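# Tuck chair under desk and park cart in bay

## Task

Shove the office chair fully underneath the desk so it finishes upright with every wheel on the floor; roll the utility cart into the yellow-taped bay so that each of its four wheels sits inside the tape and none rests on it; keep the desk roughly where it started, with its load still on top and nothing overhanging its edges; the robot must not tip over or be left leaning; at the end release anything held and back away.

## Robot and tools

ROBOT. TidyBot++: one mobile base (0.54 m long, 0.50 m wide, 0.38 m tall) on four powered casters, carrying a single seven-joint arm with a two-finger gripper. The shoulder sits 0.12 m ahead of the base centre, 0.68 m up. Segments: upper arm 0.42 m, forearm 0.31 m, hand 0.31 m. Cameras: base_camera and wrist_camera (looks along the hand). The arm begins folded, hand pointing down, poking up to 0.08 m beyond the base front.

FRAMES. Base frame: origin on the floor below the base centre, x ahead, y to the left, z up, metres. hand_pose and hand_target are reported in it: the point between the finger pads; the hand's z axis runs out along the fingers, the fingers close along its y axis. Odometry frame = base frame at start; base_odometry counts wheel turns only (slip looks like travel), heading in rad, left positive, -3.142 to 3.142. base_tilt is in degrees, forward/right positive.

TOOL move. Optional keys: base, joints, target, speeds, cameras, blocking. Motions in one call start together.
- base: an object of relative offsets from where the base is now, measured along its current axes: translate_m (forward +, -2 to 2 m), strafe_m (left +, -2 to 2 m), rotate_rad (counter-clockwise from above +, -6.3 to 6.3 rad). Translate and strafe combine into one straight drive.
- joints: absolute angles by name, radians. joint_1_rad any angle (whole arm about vertical; positive = clockwise from above, the reverse of rotate_rad); joint_2_rad -2.249 to 2.249 (shoulder, 0 = upper arm vertical, positive leans forward); joint_3_rad any angle; joint_4_rad -2.579 to 2.579 (elbow, 0 straight; with joint_3 at 3.14 negative bends forward); joint_5_rad any; joint_6_rad -2.099 to 2.099 (wrist); joint_7_rad any (hand roll; at 1.57 with hand down the fingers open left/right); gripper_pos 0 (open, ~85 mm gap) to 1 (closed, squeezing hard). Unlimited joints take the short way round, so send steps below half a turn.
- target: one list of seven numbers, an absolute hand pose in the base frame: [x, y, z, qw, qx, qy, qz], metres then quaternion. Only gripper_pos may accompany it in joints. Out-of-reach poses make the arm wander, ending in hand_status time_out.
- speeds: caps for this call only: translate_m/strafe_m 0.05 to 0.5 m/s (give one of the two for a combined drive), rotate_rad 0.1 to 1.57 rad/s.
- cameras: list of base_camera, wrist_camera, all; [] for none.
- blocking: true/omitted returns once everything rests; false returns in about 0.5 s while motion continues. A later move overrides only what it names.
A call with no action just reports state. Unknown keys make a call invalid; out-of-range values get it refused, and then later move/wait/finished_scene calls in that reply are skipped, as they are after an uncommanded stop.

TOOL wait(seconds 0 to 10, cameras): lets time run and reports. stop(cameras): brakes all running motions; they read stopped and keep holding. zoom_image(camera, region [x0,y0,x1,y1] pixels from top-left, max 504x504): closer look at the newest image. finished_scene(scene): ends the scene with the current scene number; irreversible, and the result must hold with the robot gone.

RESULT LINES. move: done, or the worst status. base_status / joint_status / hand_status: moving, done, off_target (resting away, may still push), contact_stop or time_out (uncommanded; target dropped), not_followed (a safety check held back arm commands; "joint command not followed" with a cause for self-collision, "pose unreachable" for a target), torque_fault, limit_stop_at_motor_heat. hand_status done means within 10 mm and 2 degrees; typical result is off_target within ~3 cm. base done only means the wheels turned enough; a blocked base may read done well short and keep shoving until a new base command. on_its_own lists what the robot did unasked. motor_effort: percent of motor maximum per joint, bracket = peak of last action; readings carry bias and noise. ARM HIT: arm struck itself or the base. MOTOR HOT warns of heating; OVER-TEMPERATURE FAULT means the arm sags for 30 to 60 s. pictures names the order of returned images.

CORRECTIONS. To fix a hand position, add (wanted minus hand_pose) to the previous target's xyz. For joints, resend last command plus (wanted minus reading). To hold the hand still, resend hand_target, not hand_pose. A held load makes the arm sag.

CAUTIONS. Pushing furniture: go slowly with lowered speeds; watch base_tilt and effort. The robot can topple if a raised arm (about 0.6 m or higher) snags while the base drives or turns, or if the arm reaches far out from folded over nearby furniture; backing off or retracting the arm rights a lean. The arm does not avoid obstacles and keeps pressing. Hard impacts can trip a torque fault (arm frozen 10 s). Avoid drops, releasing moving objects, slams, strong shoves, over-gripping something still resting on a surface, and long stretched-out holds that heat motors. Random brief tugs on held parts or nudges of loose items can occur. Finish by opening the gripper and driving away.

Each tool is called after "Emit:" by a JSON object that holds its "name" and its "arguments", one argument or row to a line.

## Session

Emit:
{"name": "move", "arguments": {

}}

Emit:
{"name": "move", "arguments": {
  "joints": {"joint_6_rad":-1.7}
}}

Emit:
{"name": "move", "arguments": {
  "base": {"rotate_rad":1.2}
}}

Emit:
{"name": "move", "arguments": {
  "base": {"rotate_rad":1.2}
}}

Emit:
{"name": "move", "arguments": {
  "base": {"rotate_rad":1.2}
}}

Emit:
{"name": "move", "arguments": {
  "base": {"rotate_rad":1.2}
}}

Scene clock: 0.00 s.
base_odometry: x=+0.000 y=+0.000 heading=+0.000
base_tilt: forward=+0.0 right=+0.4
base_status: not commanded
joint_positions: joint_1_rad=-0.022 joint_2_rad=-0.371 joint_3_rad=+3.115 joint_4_rad=-2.533 joint_5_rad=-0.008 joint_6_rad=-0.857 joint_7_rad=+1.523 gripper_pos=+0.000
joint_status: not commanded
motor_effort: joint_1_rad=+0 joint_2_rad=-1 joint_3_rad=+0 joint_4_rad=+15 joint_5_rad=+0 joint_6_rad=+2 joint_7_rad=+0
hand_pose: x=+0.2647 y=+0.0092 z=+0.5894 quat_wxyz=(-0.001, +0.998, -0.003, +0.061) (m; base frame)
hand_target: x=+0.2639 y=+0.0091 z=+0.5889 quat_wxyz=(-0.001, +0.998, -0.003, +0.060) (m; base frame)
hand_status: not commanded
pictures: base_camera, wrist_camera
Images, in order (width x height): base_camera 644x364, wrist_camera 644x476.

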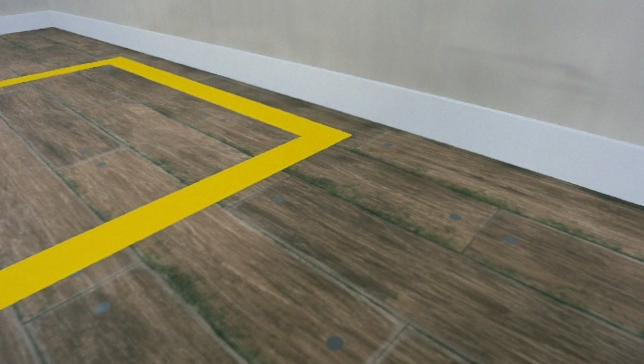

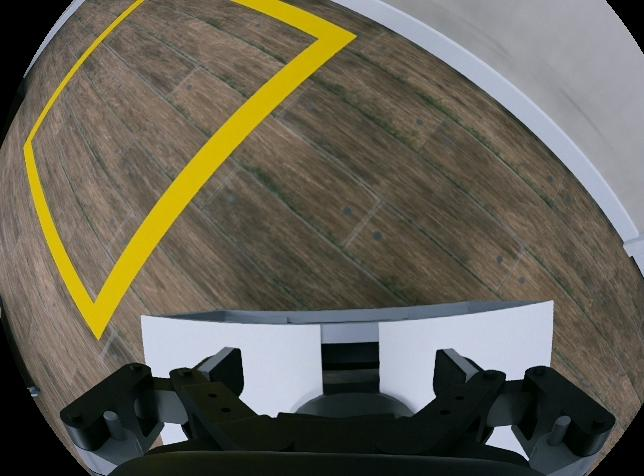

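Scene clock: 1.13 s.
move: not_followed
base_odometry: x=+0.000 y=+0.000 heading=+0.000
base_tilt: forward=+0.1 right=+0.5
base_status: not commanded
joint_positions: joint_1_rad=-0.022 joint_2_rad=-0.371 joint_3_rad=+3.115 joint_4_rad=-2.530 joint_5_rad=-0.008 joint_6_rad=-1.002 joint_7_rad=+1.523 gripper_pos=+0.000
joint_status: joint_6_rad not_followed (moved -0.145 of -0.843)
motor_effort: joint_1_rad=+0(1) joint_2_rad=-1(2) joint_3_rad=+0(1) joint_4_rad=+14(18) joint_5_rad=+0(1) joint_6_rad=+1(5) joint_7_rad=+0(1)
hand_pose: x=+0.2215 y=+0.0073 z=+0.5882 quat_wxyz=(+0.002, +1.000, -0.003, -0.010) (m; base frame)
hand_target: x=+0.2132 y=+0.0070 z=+0.5877 quat_wxyz=(+0.002, +1.000, -0.003, -0.022) (m; base frame)
hand_status: not commanded
pictures: base_camera, wrist_camera
joint command not followed: on one or more control steps a check withheld the commanded joint targets, and the robot was not sent them on those steps. On the call's last step the targets were still withheld.
cause: the commanded joint targets, or the way to them, would bring two parts of the arm too close to each other (the joints from joint_2_rad to joint_7_rad lie between them).
Images, in order (width x height): base_camera 644x364, wrist_camera 644x476.

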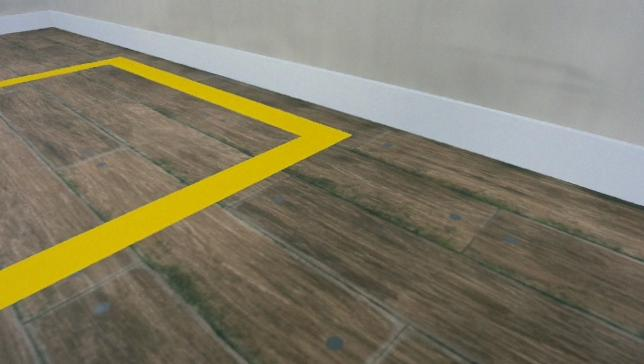

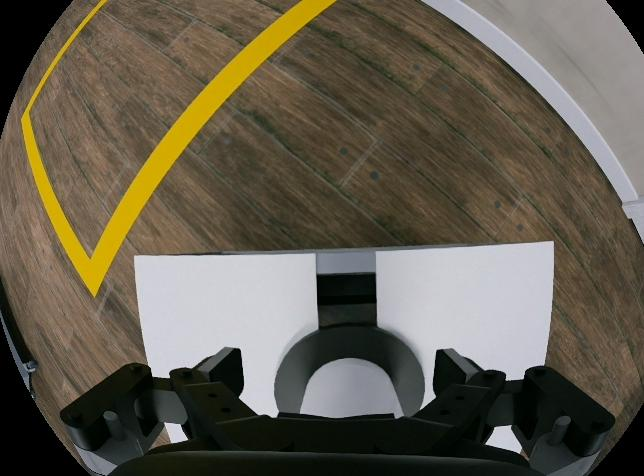

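Scene clock: 3.17 s.
move: done
base_odometry: x=+0.000 y=+0.000 heading=+1.199
base_tilt: forward=+0.0 right=+0.5
base_status: done
joint_positions: joint_1_rad=-0.022 joint_2_rad=-0.371 joint_3_rad=+3.115 joint_4_rad=-2.530 joint_5_rad=-0.008 joint_6_rad=-1.002 joint_7_rad=+1.523 gripper_pos=+0.000
joint_status: not commanded
on_its_own: joint_6_rad still aims at your old target -1.700
motor_effort: joint_1_rad=+0(1) joint_2_rad=-1(1) joint_3_rad=+0(1) joint_4_rad=+13(14) joint_5_rad=+0(2) joint_6_rad=+1(2) joint_7_rad=+0(1)
hand_pose: x=+0.2215 y=+0.0073 z=+0.5882 quat_wxyz=(+0.002, +1.000, -0.003, -0.010) (m; base frame)
hand_target: x=+0.2132 y=+0.0070 z=+0.5877 quat_wxyz=(+0.002, +1.000, -0.003, -0.022) (m; base frame)
hand_status: not commanded
pictures: base_camera, wrist_camera
joint command not followed: on one or more control steps a check withheld the commanded joint targets, and the robot was not sent them on those steps. On the call's last step the targets were still withheld.
cause: the commanded joint targets, or the way to them, would bring two parts of the arm too close to each other (the joints from joint_2_rad to joint_7_rad lie between them).
Images, in order (width x height): base_camera 644x364, wrist_camera 644x476.

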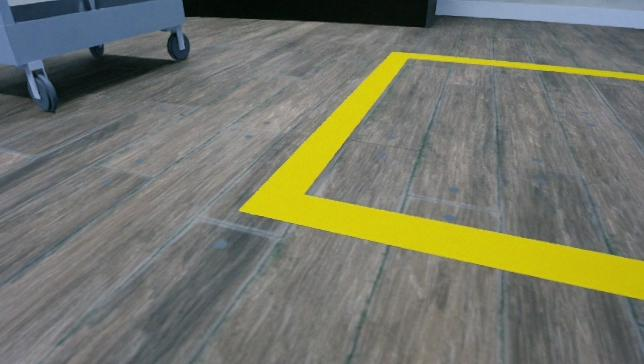

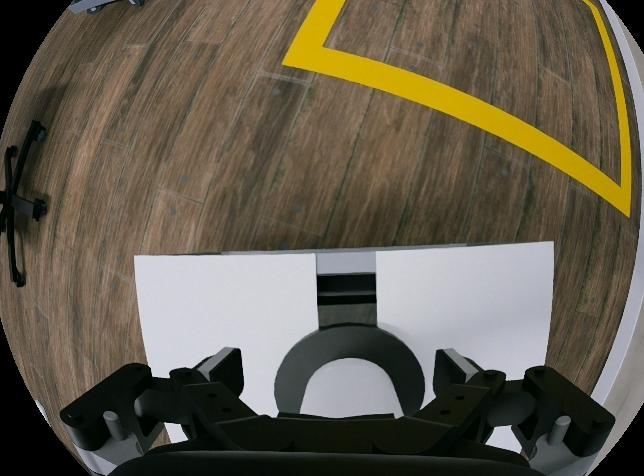

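Scene clock: 5.20 s.
move: done
base_odometry: x=+0.000 y=+0.000 heading=+2.398
base_tilt: forward=+0.0 right=+0.5
base_status: done
joint_positions: joint_1_rad=-0.022 joint_2_rad=-0.371 joint_3_rad=+3.115 joint_4_rad=-2.530 joint_5_rad=-0.008 joint_6_rad=-1.002 joint_7_rad=+1.523 gripper_pos=+0.000
joint_status: not commanded
on_its_own: joint_6_rad still aims at your old target -1.700
motor_effort: joint_1_rad=+0(1) joint_2_rad=-1(1) joint_3_rad=+0(1) joint_4_rad=+12(13) joint_5_rad=+0(1) joint_6_rad=+1(1) joint_7_rad=+0(1)
hand_pose: x=+0.2215 y=+0.0073 z=+0.5882 quat_wxyz=(+0.002, +1.000, -0.003, -0.010) (m; base frame)
hand_target: x=+0.2132 y=+0.0070 z=+0.5877 quat_wxyz=(+0.002, +1.000, -0.003, -0.022) (m; base frame)
hand_status: not commanded
pictures: base_camera, wrist_camera
joint command not followed: on one or more control steps a check withheld the commanded joint targets, and the robot was not sent them on those steps. On the call's last step the targets were still withheld.
cause: the commanded joint targets, or the way to them, would bring two parts of the arm too close to each other (the joints from joint_2_rad to joint_7_rad lie between them).
Images, in order (width x height): base_camera 644x364, wrist_camera 644x476.

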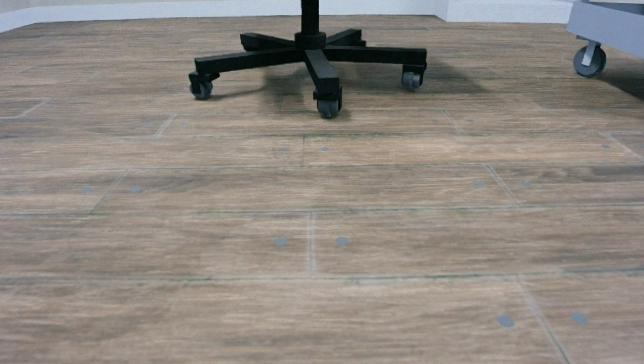

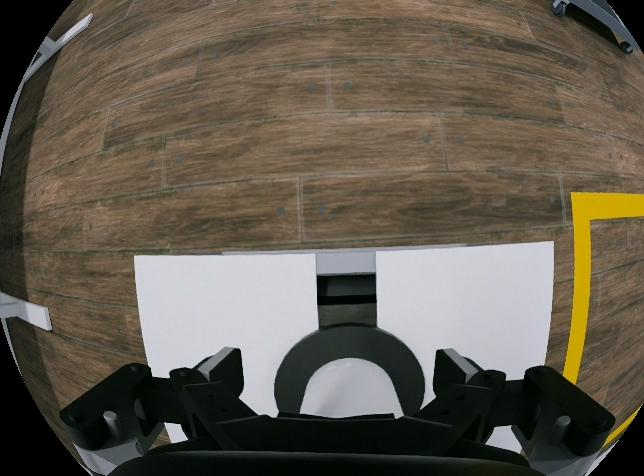

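Scene clock: 7.23 s.
move: done
base_odometry: x=+0.000 y=+0.000 heading=-2.686
base_tilt: forward=+0.0 right=+0.5
base_status: done
joint_positions: joint_1_rad=-0.022 joint_2_rad=-0.371 joint_3_rad=+3.115 joint_4_rad=-2.530 joint_5_rad=-0.008 joint_6_rad=-1.002 joint_7_rad=+1.523 gripper_pos=+0.000
joint_status: not commanded
on_its_own: joint_6_rad still aims at your old target -1.700
motor_effort: joint_1_rad=+0(1) joint_2_rad=-1(1) joint_3_rad=+0(1) joint_4_rad=+12(14) joint_5_rad=+0(2) joint_6_rad=+1(2) joint_7_rad=+0(1)
hand_pose: x=+0.2215 y=+0.0073 z=+0.5882 quat_wxyz=(+0.002, +1.000, -0.003, -0.010) (m; base frame)
hand_target: x=+0.2132 y=+0.0070 z=+0.5877 quat_wxyz=(+0.002, +1.000, -0.003, -0.022) (m; base frame)
hand_status: not commanded
pictures: base_camera, wrist_camera
joint command not followed: on one or more control steps a check withheld the commanded joint targets, and the robot was not sent them on those steps. On the call's last step the targets were still withheld.
cause: the commanded joint targets, or the way to them, would bring two parts of the arm too close to each other (the joints from joint_2_rad to joint_7_rad lie between them).
Images, in order (width x height): base_camera 644x364, wrist_camera 644x476.

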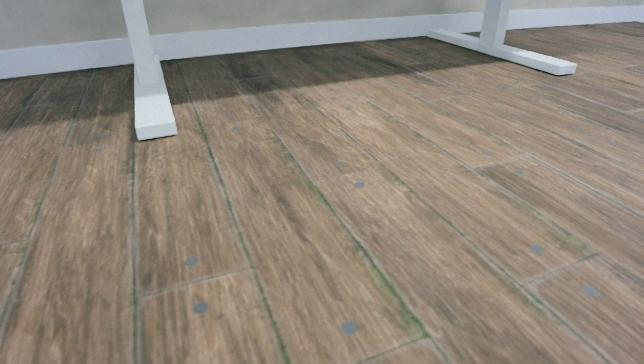

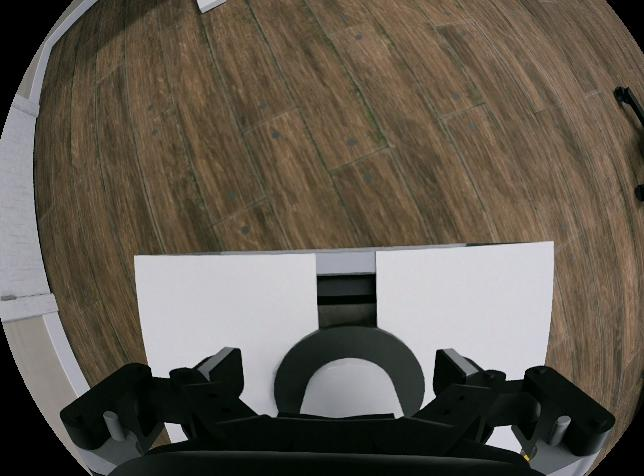

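Scene clock: 9.27 s.
move: done
base_odometry: x=+0.000 y=+0.000 heading=-1.487
base_tilt: forward=+0.0 right=+0.5
base_status: done
joint_positions: joint_1_rad=-0.022 joint_2_rad=-0.371 joint_3_rad=+3.115 joint_4_rad=-2.530 joint_5_rad=-0.008 joint_6_rad=-1.002 joint_7_rad=+1.523 gripper_pos=+0.000
joint_status: not commanded
on_its_own: joint_6_rad still aims at your old target -1.700
motor_effort: joint_1_rad=+0(1) joint_2_rad=-1(1) joint_3_rad=+0(1) joint_4_rad=+13(14) joint_5_rad=+0(1) joint_6_rad=+1(2) joint_7_rad=+0(1)
hand_pose: x=+0.2215 y=+0.0073 z=+0.5882 quat_wxyz=(+0.002, +1.000, -0.003, -0.010) (m; base frame)
hand_target: x=+0.2132 y=+0.0070 z=+0.5877 quat_wxyz=(+0.002, +1.000, -0.003, -0.022) (m; base frame)
hand_status: not commanded
pictures: base_camera, wrist_camera
joint command not followed: on one or more control steps a check withheld the commanded joint targets, and the robot was not sent them on those steps. On the call's last step the targets were still withheld.
cause: the commanded joint targets, or the way to them, would bring two parts of the arm too close to each other (the joints from joint_2_rad to joint_7_rad lie between them).
Images, in order (width x height): base_camera 644x364, wrist_camera 644x476.

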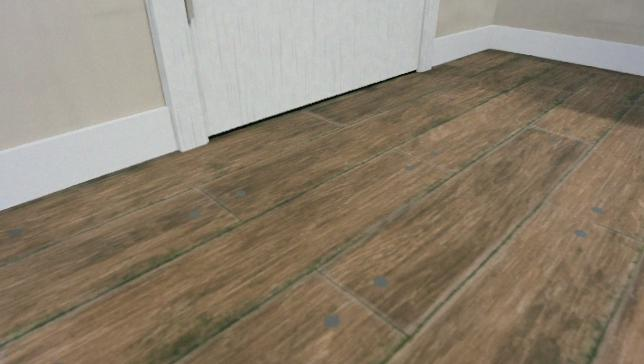

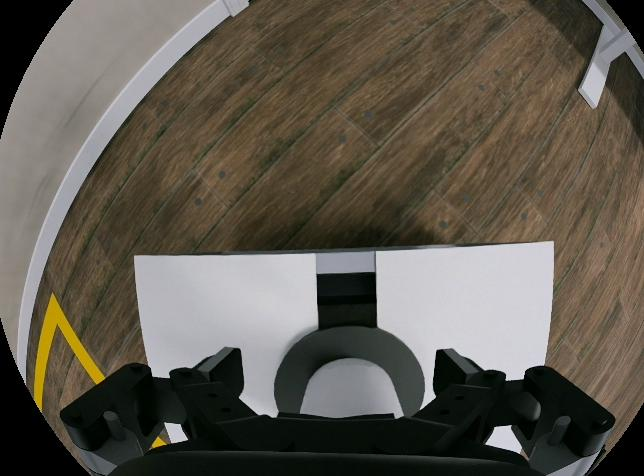

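Emit:
{"name": "move", "arguments": {
  "joints": {"joint_6_rad":0.1}
}}

Emit:
{"name": "move", "arguments": {
  "base": {"rotate_rad":-1.654}
}}

Emit:
{"name": "move", "arguments": {
  "base": {"rotate_rad":-0.9}
}}

Emit:
{"name": "move", "arguments": {
  "base": {"rotate_rad":-0.9}
}}

Scene clock: 15.60 s.
move: done
base_odometry: x=+0.000 y=+0.000 heading=-1.487
base_tilt: forward=+0.1 right=+0.5
base_status: not commanded
joint_positions: joint_1_rad=-0.022 joint_2_rad=-0.371 joint_3_rad=+3.115 joint_4_rad=-2.528 joint_5_rad=-0.008 joint_6_rad=+0.032 joint_7_rad=+1.523 gripper_pos=+0.000
joint_status: all done
motor_effort: joint_1_rad=+0(1) joint_2_rad=-6(6) joint_3_rad=+1(1) joint_4_rad=+17(18) joint_5_rad=+1(1) joint_6_rad=+9(9) joint_7_rad=+0(1)
hand_pose: x=+0.4922 y=+0.0193 z=+0.7358 quat_wxyz=(-0.021, +0.874, -0.002, +0.486) (m; base frame)
hand_target: x=+0.5005 y=+0.0196 z=+0.7503 quat_wxyz=(-0.022, +0.859, -0.002, +0.512) (m; base frame)
hand_status: not commanded
pictures: base_camera, wrist_camera
held back during your reply time, on 59 control steps: two parts of the arm were too close to each other, or the arm's last command would have brought them too close.
led back after a hold: the arm was led back toward your command in small steps, so it may still be short of it.
joint command not followed: on one or more control steps a check withheld the commanded joint targets, and the robot was not sent them on those steps.
cause: the commanded joint targets, or the way to them, would bring two parts of the arm too close to each other (the joints from joint_2_rad to joint_7_rad lie between them).
Images, in order (width x height): base_camera 644x364, wrist_camera 644x476.

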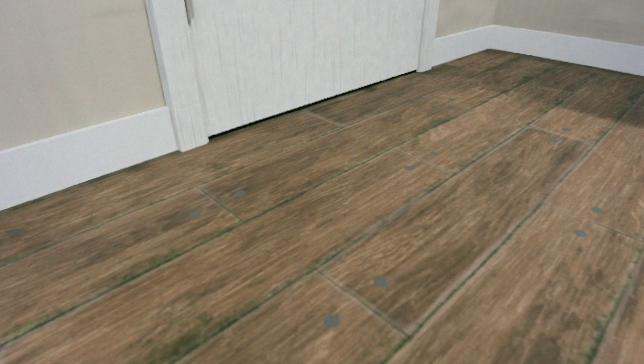

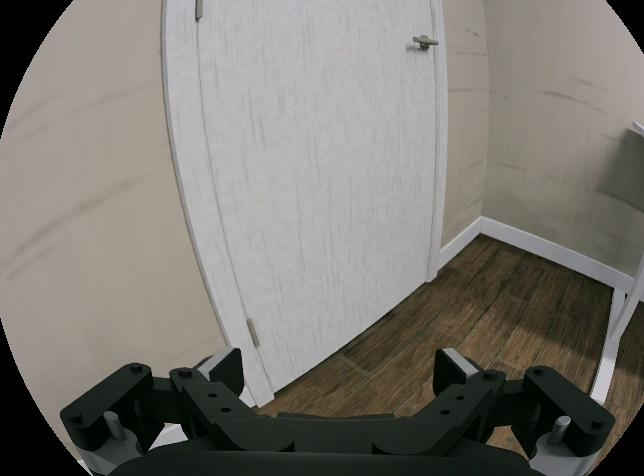

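Scene clock: 18.07 s.
move: done
base_odometry: x=+0.000 y=+0.000 heading=-3.140
base_tilt: forward=+0.1 right=+0.5
base_status: done
joint_positions: joint_1_rad=-0.022 joint_2_rad=-0.371 joint_3_rad=+3.115 joint_4_rad=-2.528 joint_5_rad=-0.008 joint_6_rad=+0.035 joint_7_rad=+1.523 gripper_pos=+0.000
joint_status: not commanded
motor_effort: joint_1_rad=+0(1) joint_2_rad=-6(6) joint_3_rad=+0(2) joint_4_rad=+17(18) joint_5_rad=+0(1) joint_6_rad=+8(9) joint_7_rad=-1(1)
hand_pose: x=+0.4926 y=+0.0195 z=+0.7364 quat_wxyz=(-0.021, +0.873, -0.001, +0.487) (m; base frame)
hand_target: x=+0.5005 y=+0.0196 z=+0.7503 quat_wxyz=(-0.022, +0.859, -0.002, +0.512) (m; base frame)
hand_status: not commanded
pictures: base_camera, wrist_camera
Images, in order (width x height): base_camera 644x364, wrist_camera 644x476.

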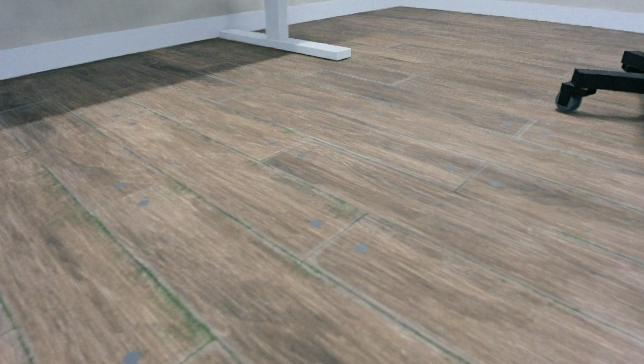

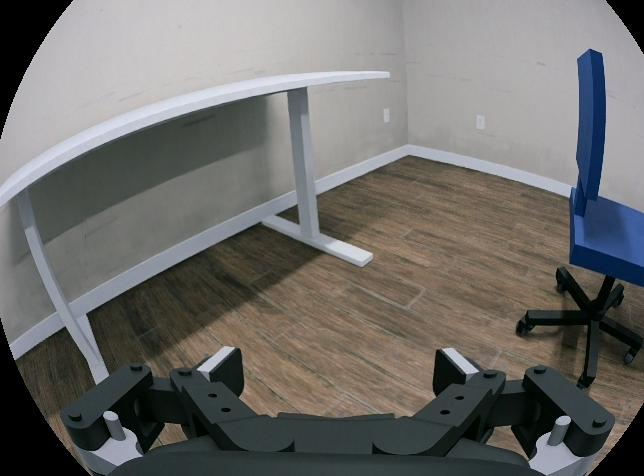

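Scene clock: 19.87 s.
move: done
base_odometry: x=+0.000 y=+0.000 heading=+2.244
base_tilt: forward=+0.0 right=+0.5
base_status: done
joint_positions: joint_1_rad=-0.022 joint_2_rad=-0.371 joint_3_rad=+3.115 joint_4_rad=-2.528 joint_5_rad=-0.008 joint_6_rad=+0.035 joint_7_rad=+1.523 gripper_pos=+0.000
joint_status: not commanded
motor_effort: joint_1_rad=+0(1) joint_2_rad=-6(6) joint_3_rad=+1(2) joint_4_rad=+17(19) joint_5_rad=+0(1) joint_6_rad=+9(9) joint_7_rad=+0(1)
hand_pose: x=+0.4926 y=+0.0194 z=+0.7364 quat_wxyz=(-0.021, +0.873, -0.001, +0.487) (m; base frame)
hand_target: x=+0.5005 y=+0.0196 z=+0.7503 quat_wxyz=(-0.022, +0.859, -0.002, +0.512) (m; base frame)
hand_status: not commanded
pictures: base_camera, wrist_camera
Images, in order (width x height): base_camera 644x364, wrist_camera 644x476.

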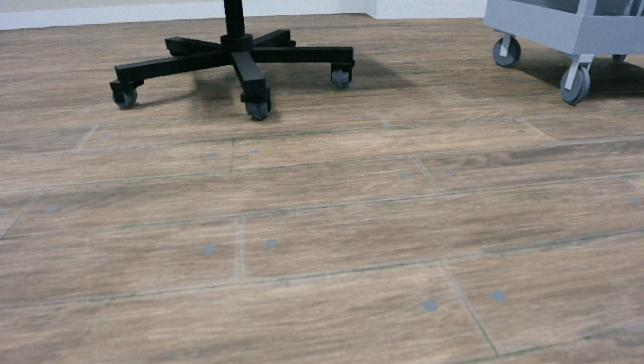

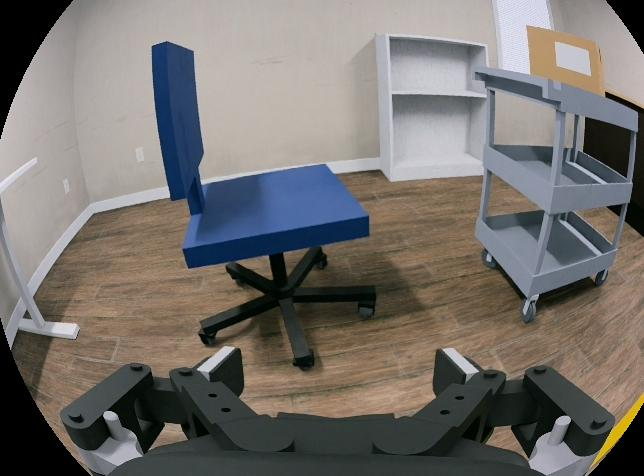

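Scene clock: 21.67 s.
move: done
base_odometry: x=+0.000 y=+0.000 heading=+1.345
base_tilt: forward=+0.0 right=+0.5
base_status: done
joint_positions: joint_1_rad=-0.022 joint_2_rad=-0.371 joint_3_rad=+3.115 joint_4_rad=-2.528 joint_5_rad=-0.008 joint_6_rad=+0.035 joint_7_rad=+1.523 gripper_pos=+0.000
joint_status: not commanded
motor_effort: joint_1_rad=+0(1) joint_2_rad=-6(6) joint_3_rad=+0(2) joint_4_rad=+18(18) joint_5_rad=+0(1) joint_6_rad=+8(9) joint_7_rad=+0(1)
hand_pose: x=+0.4926 y=+0.0194 z=+0.7364 quat_wxyz=(-0.021, +0.873, -0.002, +0.487) (m; base frame)
hand_target: x=+0.5005 y=+0.0196 z=+0.7503 quat_wxyz=(-0.022, +0.859, -0.002, +0.512) (m; base frame)
hand_status: not commanded
pictures: base_camera, wrist_camera
Images, in order (width x height): base_camera 644x364, wrist_camera 644x476.

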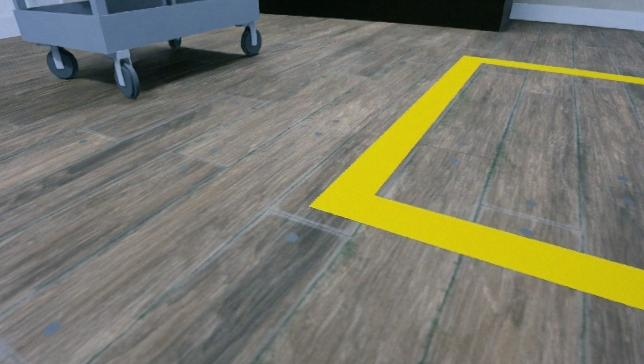

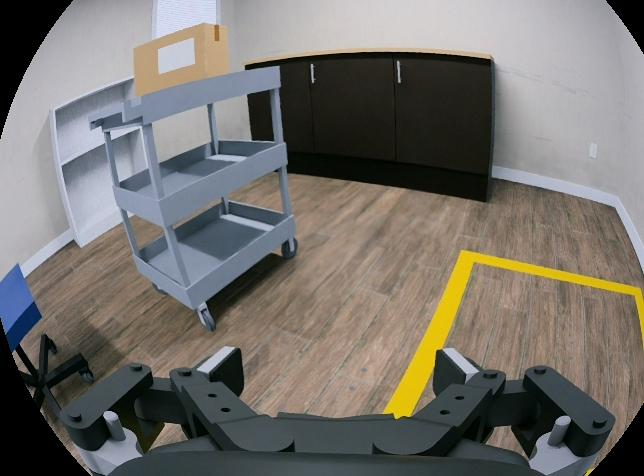

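Emit:
{"name": "move", "arguments": {
  "base": {"rotate_rad":-0.535}
}}

Emit:
{"name": "move", "arguments": {
  "base": {"strafe_m":0.3}
}}

Emit:
{"name": "move", "arguments": {
  "base": {"translate_m":-0.3}
}}

Emit:
{"name": "move", "arguments": {
  "base": {"rotate_rad":1.57}
}}

Scene clock: 35.93 s.
move: done
base_odometry: x=+0.000 y=+0.000 heading=+0.811
base_tilt: forward=+0.0 right=+0.5
base_status: done
joint_positions: joint_1_rad=-0.022 joint_2_rad=-0.371 joint_3_rad=+3.115 joint_4_rad=-2.528 joint_5_rad=-0.008 joint_6_rad=+0.035 joint_7_rad=+1.523 gripper_pos=+0.000
joint_status: not commanded
motor_effort: joint_1_rad=+0(1) joint_2_rad=-6(6) joint_3_rad=+0(2) joint_4_rad=+18(18) joint_5_rad=+0(1) joint_6_rad=+8(9) joint_7_rad=+0(1)
hand_pose: x=+0.4926 y=+0.0193 z=+0.7364 quat_wxyz=(-0.021, +0.873, -0.002, +0.487) (m; base frame)
hand_target: x=+0.5005 y=+0.0196 z=+0.7503 quat_wxyz=(-0.022, +0.859, -0.002, +0.512) (m; base frame)
hand_status: not commanded
pictures: base_camera, wrist_camera
Images, in order (width x height): base_camera 644x364, wrist_camera 644x476.

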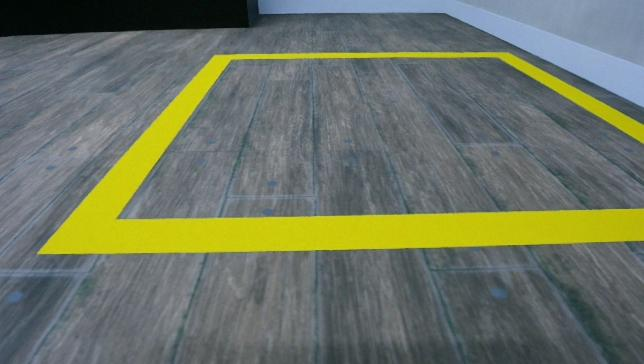

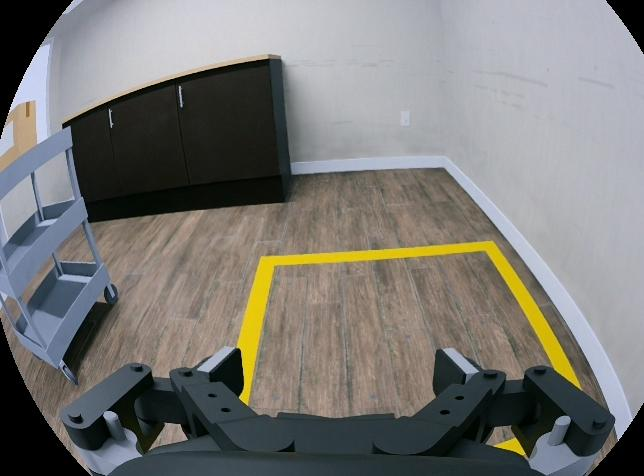

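Scene clock: 37.60 s.
move: done
base_odometry: x=-0.217 y=+0.207 heading=+0.810
base_tilt: forward=+0.1 right=+0.5
base_status: done
joint_positions: joint_1_rad=-0.022 joint_2_rad=-0.371 joint_3_rad=+3.113 joint_4_rad=-2.528 joint_5_rad=-0.008 joint_6_rad=+0.035 joint_7_rad=+1.523 gripper_pos=+0.000
joint_status: not commanded
motor_effort: joint_1_rad=+0(1) joint_2_rad=-6(6) joint_3_rad=+0(3) joint_4_rad=+18(19) joint_5_rad=+0(1) joint_6_rad=+8(9) joint_7_rad=+0(1)
hand_pose: x=+0.4925 y=+0.0200 z=+0.7364 quat_wxyz=(-0.021, +0.873, -0.001, +0.487) (m; base frame)
hand_target: x=+0.5005 y=+0.0196 z=+0.7503 quat_wxyz=(-0.022, +0.859, -0.002, +0.512) (m; base frame)
hand_status: not commanded
pictures: base_camera, wrist_camera
Images, in order (width x height): base_camera 644x364, wrist_camera 644x476.

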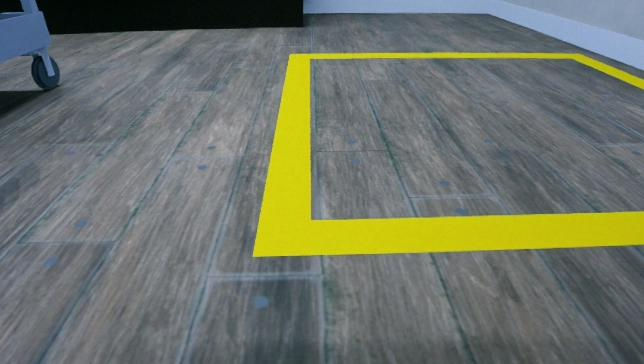

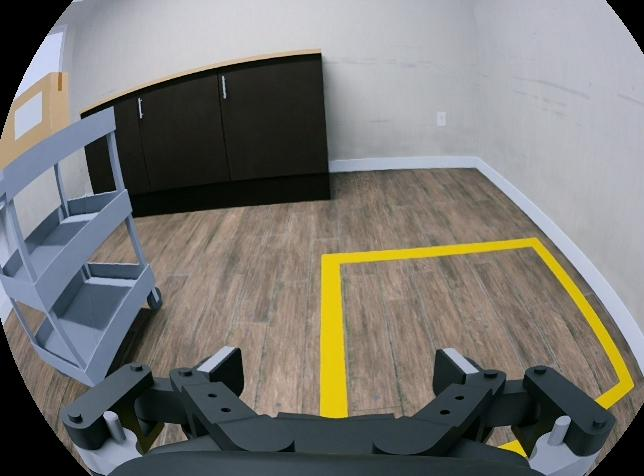

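Scene clock: 39.27 s.
move: done
base_odometry: x=-0.425 y=-0.011 heading=+0.810
base_tilt: forward=+0.0 right=+0.5
base_status: done
joint_positions: joint_1_rad=-0.022 joint_2_rad=-0.376 joint_3_rad=+3.113 joint_4_rad=-2.529 joint_5_rad=-0.008 joint_6_rad=+0.037 joint_7_rad=+1.523 gripper_pos=+0.000
joint_status: not commanded
motor_effort: joint_1_rad=+0(1) joint_2_rad=-5(9) joint_3_rad=+1(1) joint_4_rad=+17(19) joint_5_rad=+1(1) joint_6_rad=+8(9) joint_7_rad=+0(1)
hand_pose: x=+0.4924 y=+0.0200 z=+0.7387 quat_wxyz=(-0.021, +0.871, -0.001, +0.490) (m; base frame)
hand_target: x=+0.5005 y=+0.0196 z=+0.7503 quat_wxyz=(-0.022, +0.859, -0.002, +0.512) (m; base frame)
hand_status: not commanded
pictures: base_camera, wrist_camera
Images, in order (width x height): base_camera 644x364, wrist_camera 644x476.

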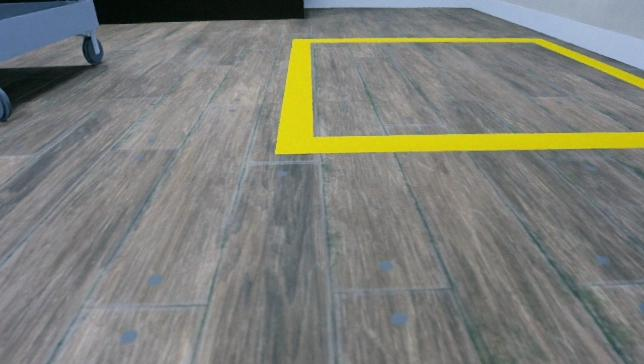

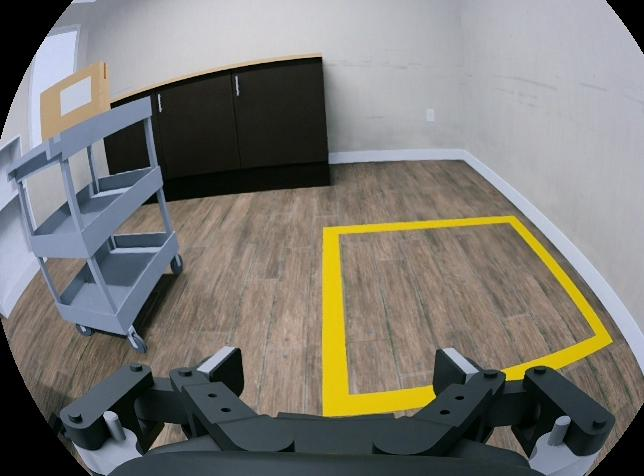

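Scene clock: 41.57 s.
move: done
base_odometry: x=-0.425 y=-0.011 heading=+2.379
base_tilt: forward=+0.0 right=+0.5
base_status: done
joint_positions: joint_1_rad=-0.022 joint_2_rad=-0.376 joint_3_rad=+3.113 joint_4_rad=-2.529 joint_5_rad=-0.008 joint_6_rad=+0.037 joint_7_rad=+1.523 gripper_pos=+0.000
joint_status: not commanded
motor_effort: joint_1_rad=+0(1) joint_2_rad=-6(6) joint_3_rad=+1(2) joint_4_rad=+17(18) joint_5_rad=+1(1) joint_6_rad=+9(9) joint_7_rad=+0(1)
hand_pose: x=+0.4924 y=+0.0200 z=+0.7387 quat_wxyz=(-0.021, +0.871, -0.001, +0.490) (m; base frame)
hand_target: x=+0.5005 y=+0.0196 z=+0.7503 quat_wxyz=(-0.022, +0.859, -0.002, +0.512) (m; base frame)
hand_status: not commanded
pictures: base_camera, wrist_camera
Images, in order (width x height): base_camera 644x364, wrist_camera 644x476.

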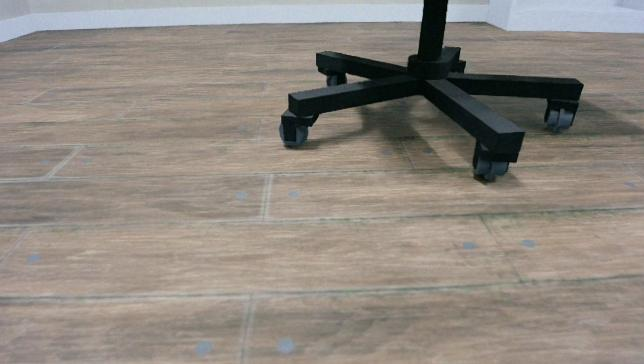

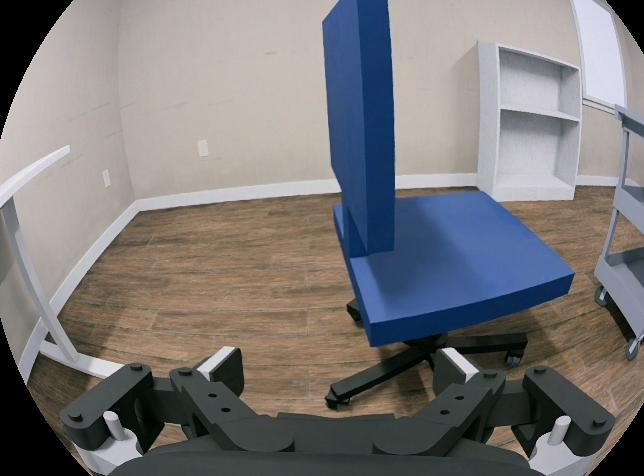

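Emit:
{"name": "move", "arguments": {
  "base": {"strafe_m":-0.52},
  "target": [0.62,0,0.5,0,1,0,0],
  "joints": {"gripper_pos":1}
}}

Emit:
{"name": "move", "arguments": {
  "base": {"translate_m":0.25},
  "target": [0.64,0,0.46,0,1,0,0]
}}

Scene clock: 75.80 s.
move: off_target
base_odometry: x=-0.065 y=+0.366 heading=+2.380
base_tilt: forward=+0.0 right=+0.5
base_status: done
joint_positions: joint_1_rad=-0.011 joint_2_rad=+0.652 joint_3_rad=+3.152 joint_4_rad=-1.613 joint_5_rad=-0.008 joint_6_rad=-0.814 joint_7_rad=+1.550 gripper_pos=+0.999
joint_status: all done
motor_effort: joint_1_rad=+0(3) joint_2_rad=-38(39) joint_3_rad=-1(3) joint_4_rad=+13(19) joint_5_rad=+0(1) joint_6_rad=+2(9) joint_7_rad=+0(1)
hand_pose: x=+0.6356 y=+0.0032 z=+0.5045 quat_wxyz=(+0.000, +0.999, -0.012, +0.031) (m; base frame)
hand_target: x=+0.6200 y=+0.0000 z=+0.5000 quat_wxyz=(+0.000, +1.000, +0.000, +0.000) (m; base frame)
hand_status: off_target (0.017 m and 3.8 deg from the pose sent, 0.271 m and 58.8 deg at the start)
pictures: base_camera, wrist_camera
Images, in order (width x height): base_camera 644x364, wrist_camera 644x476.

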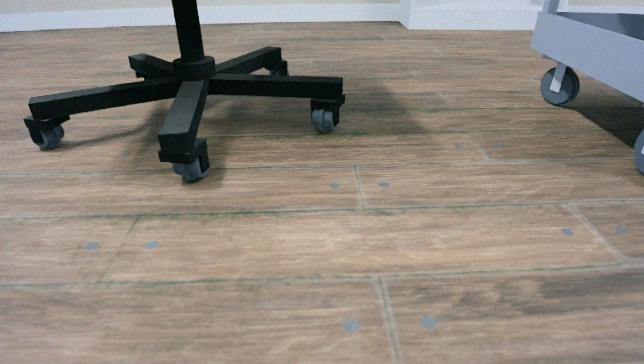

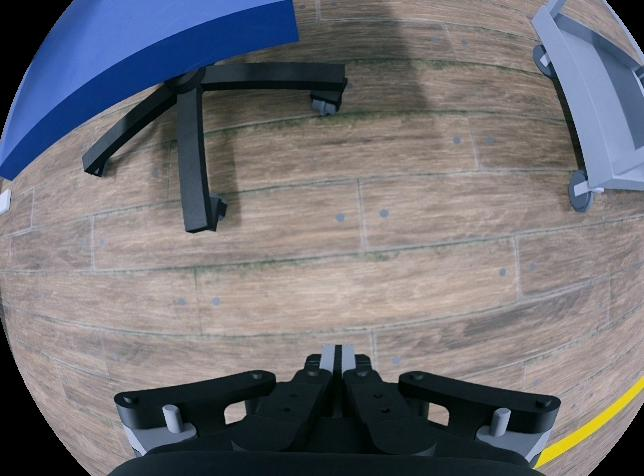

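Scene clock: 77.37 s.
move: done
base_odometry: x=-0.246 y=+0.538 heading=+2.379
base_tilt: forward=+0.1 right=+0.4
base_status: done
joint_positions: joint_1_rad=-0.011 joint_2_rad=+0.757 joint_3_rad=+3.152 joint_4_rad=-1.559 joint_5_rad=-0.008 joint_6_rad=-0.816 joint_7_rad=+1.551 gripper_pos=+0.999
joint_status: not commanded
motor_effort: joint_1_rad=-1(1) joint_2_rad=-40(43) joint_3_rad=-1(1) joint_4_rad=+12(14) joint_5_rad=+1(1) joint_6_rad=+1(3) joint_7_rad=+0(1)
hand_pose: x=+0.6419 y=+0.0031 z=+0.4630 quat_wxyz=(+0.001, +1.000, -0.011, +0.005) (m; base frame)
hand_target: x=+0.6400 y=+0.0000 z=+0.4600 quat_wxyz=(+0.000, +1.000, +0.000, +0.000) (m; base frame)
hand_status: done (0.005 m and 1.4 deg from the pose sent, 0.045 m and 3.8 deg at the start)
pictures: base_camera, wrist_camera
Images, in order (width x height): base_camera 644x364, wrist_camera 644x476.

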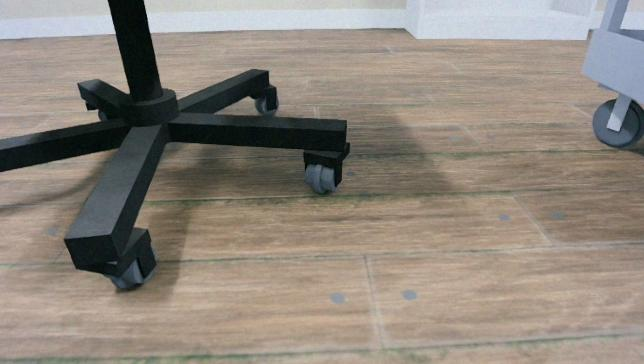

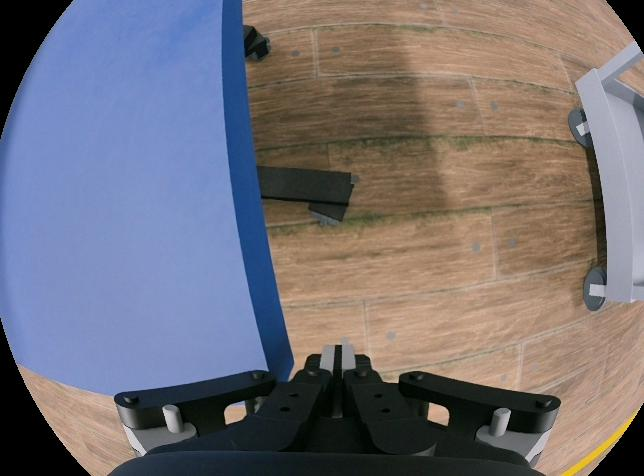

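Emit:
{"name": "move", "arguments": {
  "base": {"translate_m":-0.16},
  "cameras": []
}}

Emit:
{"name": "move", "arguments": {
  "base": {"strafe_m":0.13}
}}

Emit:
{"name": "move", "arguments": {
  "base": {"translate_m":0.3},
  "speeds": {"translate_m":0.15}
}}

Scene clock: 81.87 s.
move: done
base_odometry: x=-0.130 y=+0.428 heading=+2.379
base_tilt: forward=+0.0 right=+0.5
base_status: done
joint_positions: joint_1_rad=-0.010 joint_2_rad=+0.757 joint_3_rad=+3.153 joint_4_rad=-1.558 joint_5_rad=-0.008 joint_6_rad=-0.816 joint_7_rad=+1.552 gripper_pos=+0.999
joint_status: not commanded
motor_effort: joint_1_rad=+0(5) joint_2_rad=-40(43) joint_3_rad=-1(3) joint_4_rad=+12(13) joint_5_rad=+0(2) joint_6_rad=+2(3) joint_7_rad=+0(1)
hand_pose: x=+0.6427 y=+0.0023 z=+0.4634 quat_wxyz=(+0.001, +1.000, -0.011, +0.005) (m; base frame)
hand_target: x=+0.6400 y=+0.0000 z=+0.4600 quat_wxyz=(+0.000, +1.000, +0.000, +0.000) (m; base frame)
hand_status: not commanded
pictures: none
No camera images: "cameras" was empty.

Scene clock: 83.27 s.
move: done
base_odometry: x=-0.220 y=+0.334 heading=+2.379
base_tilt: forward=+0.0 right=+0.5
base_status: done
joint_positions: joint_1_rad=-0.013 joint_2_rad=+0.757 joint_3_rad=+3.154 joint_4_rad=-1.558 joint_5_rad=-0.008 joint_6_rad=-0.816 joint_7_rad=+1.552 gripper_pos=+0.999
joint_status: not commanded
motor_effort: joint_1_rad=+0(5) joint_2_rad=-40(41) joint_3_rad=-1(3) joint_4_rad=+11(12) joint_5_rad=+0(1) joint_6_rad=+1(2) joint_7_rad=+0(0)
hand_pose: x=+0.6427 y=+0.0034 z=+0.4634 quat_wxyz=(+0.001, +1.000, -0.010, +0.005) (m; base frame)
hand_target: x=+0.6400 y=+0.0000 z=+0.4600 quat_wxyz=(+0.000, +1.000, +0.000, +0.000) (m; base frame)
hand_status: not commanded
pictures: base_camera, wrist_camera
Images, in order (width x height): base_camera 644x364, wrist_camera 644x476.

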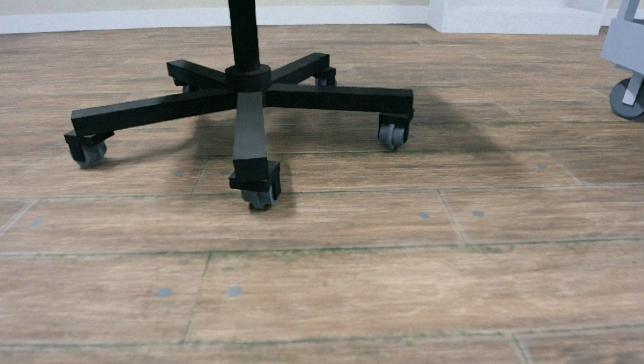

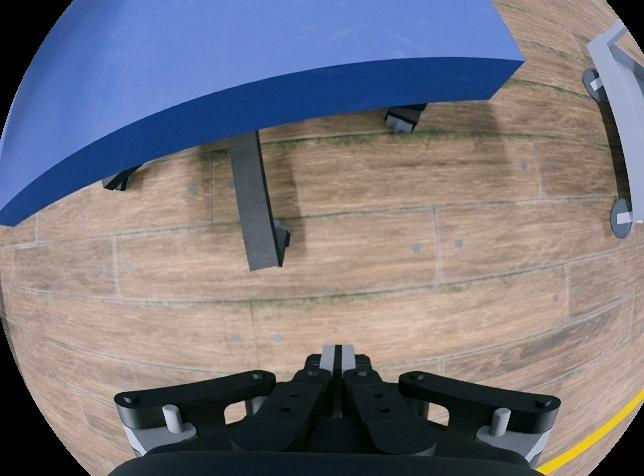

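Scene clock: 85.83 s.
move: done
base_odometry: x=-0.437 y=+0.541 heading=+2.380
base_tilt: forward=+0.1 right=+0.5
base_status: done
joint_positions: joint_1_rad=+0.009 joint_2_rad=+0.759 joint_3_rad=+3.180 joint_4_rad=-1.568 joint_5_rad=-0.008 joint_6_rad=-0.855 joint_7_rad=+1.553 gripper_pos=+0.999
joint_status: not commanded
motor_effort: joint_1_rad=-3(7) joint_2_rad=-40(43) joint_3_rad=-2(8) joint_4_rad=+12(20) joint_5_rad=-1(5) joint_6_rad=+3(10) joint_7_rad=+0(1)
hand_pose: x=+0.6248 y=-0.0212 z=+0.4605 quat_wxyz=(+0.010, +0.999, -0.030, -0.020) (m; base frame)
hand_target: x=+0.6400 y=+0.0000 z=+0.4600 quat_wxyz=(+0.000, +1.000, +0.000, +0.000) (m; base frame)
hand_status: not commanded
pictures: base_camera, wrist_camera
Images, in order (width x height): base_camera 644x364, wrist_camera 644x476.

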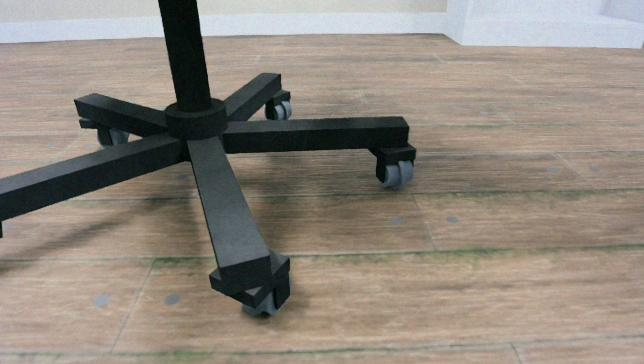

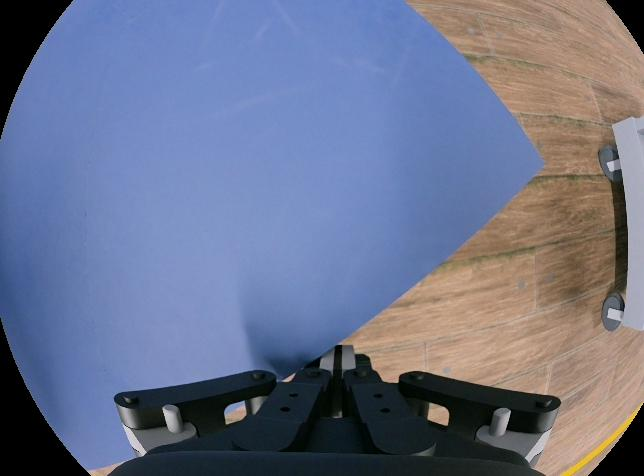

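Emit:
{"name": "move", "arguments": {
  "base": {"translate_m":0.22,"strafe_m":-0.02},
  "speeds": {"translate_m":0.15}
}}

Scene clock: 90.53 s.
move: done
base_odometry: x=-0.583 y=+0.707 heading=+2.380
base_tilt: forward=+0.1 right=+0.5
base_status: done
joint_positions: joint_1_rad=+0.001 joint_2_rad=+0.760 joint_3_rad=+3.171 joint_4_rad=-1.560 joint_5_rad=-0.008 joint_6_rad=-0.860 joint_7_rad=+1.553 gripper_pos=+0.999
joint_status: not commanded
motor_effort: joint_1_rad=+0(7) joint_2_rad=-40(42) joint_3_rad=+0(7) joint_4_rad=+11(19) joint_5_rad=+0(5) joint_6_rad=+1(9) joint_7_rad=+0(1)
hand_pose: x=+0.6271 y=-0.0128 z=+0.4615 quat_wxyz=(+0.007, +1.000, -0.023, -0.019) (m; base frame)
hand_target: x=+0.6400 y=+0.0000 z=+0.4600 quat_wxyz=(+0.000, +1.000, +0.000, +0.000) (m; base frame)
hand_status: not commanded
pictures: base_camera, wrist_camera
Images, in order (width x height): base_camera 644x364, wrist_camera 644x476.

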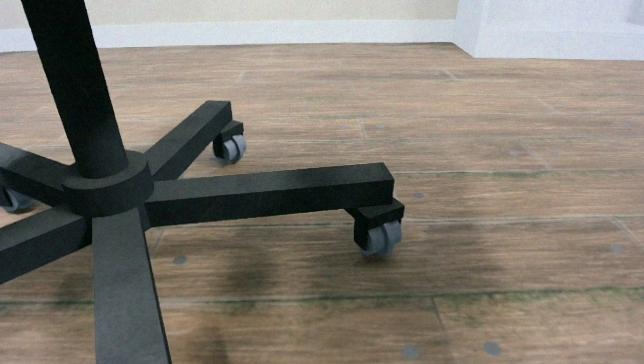

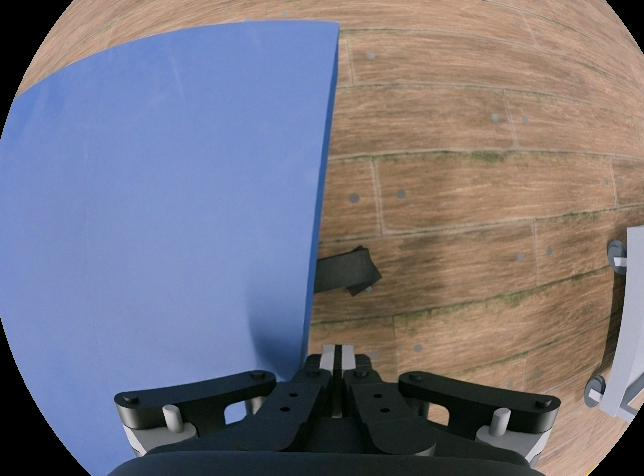

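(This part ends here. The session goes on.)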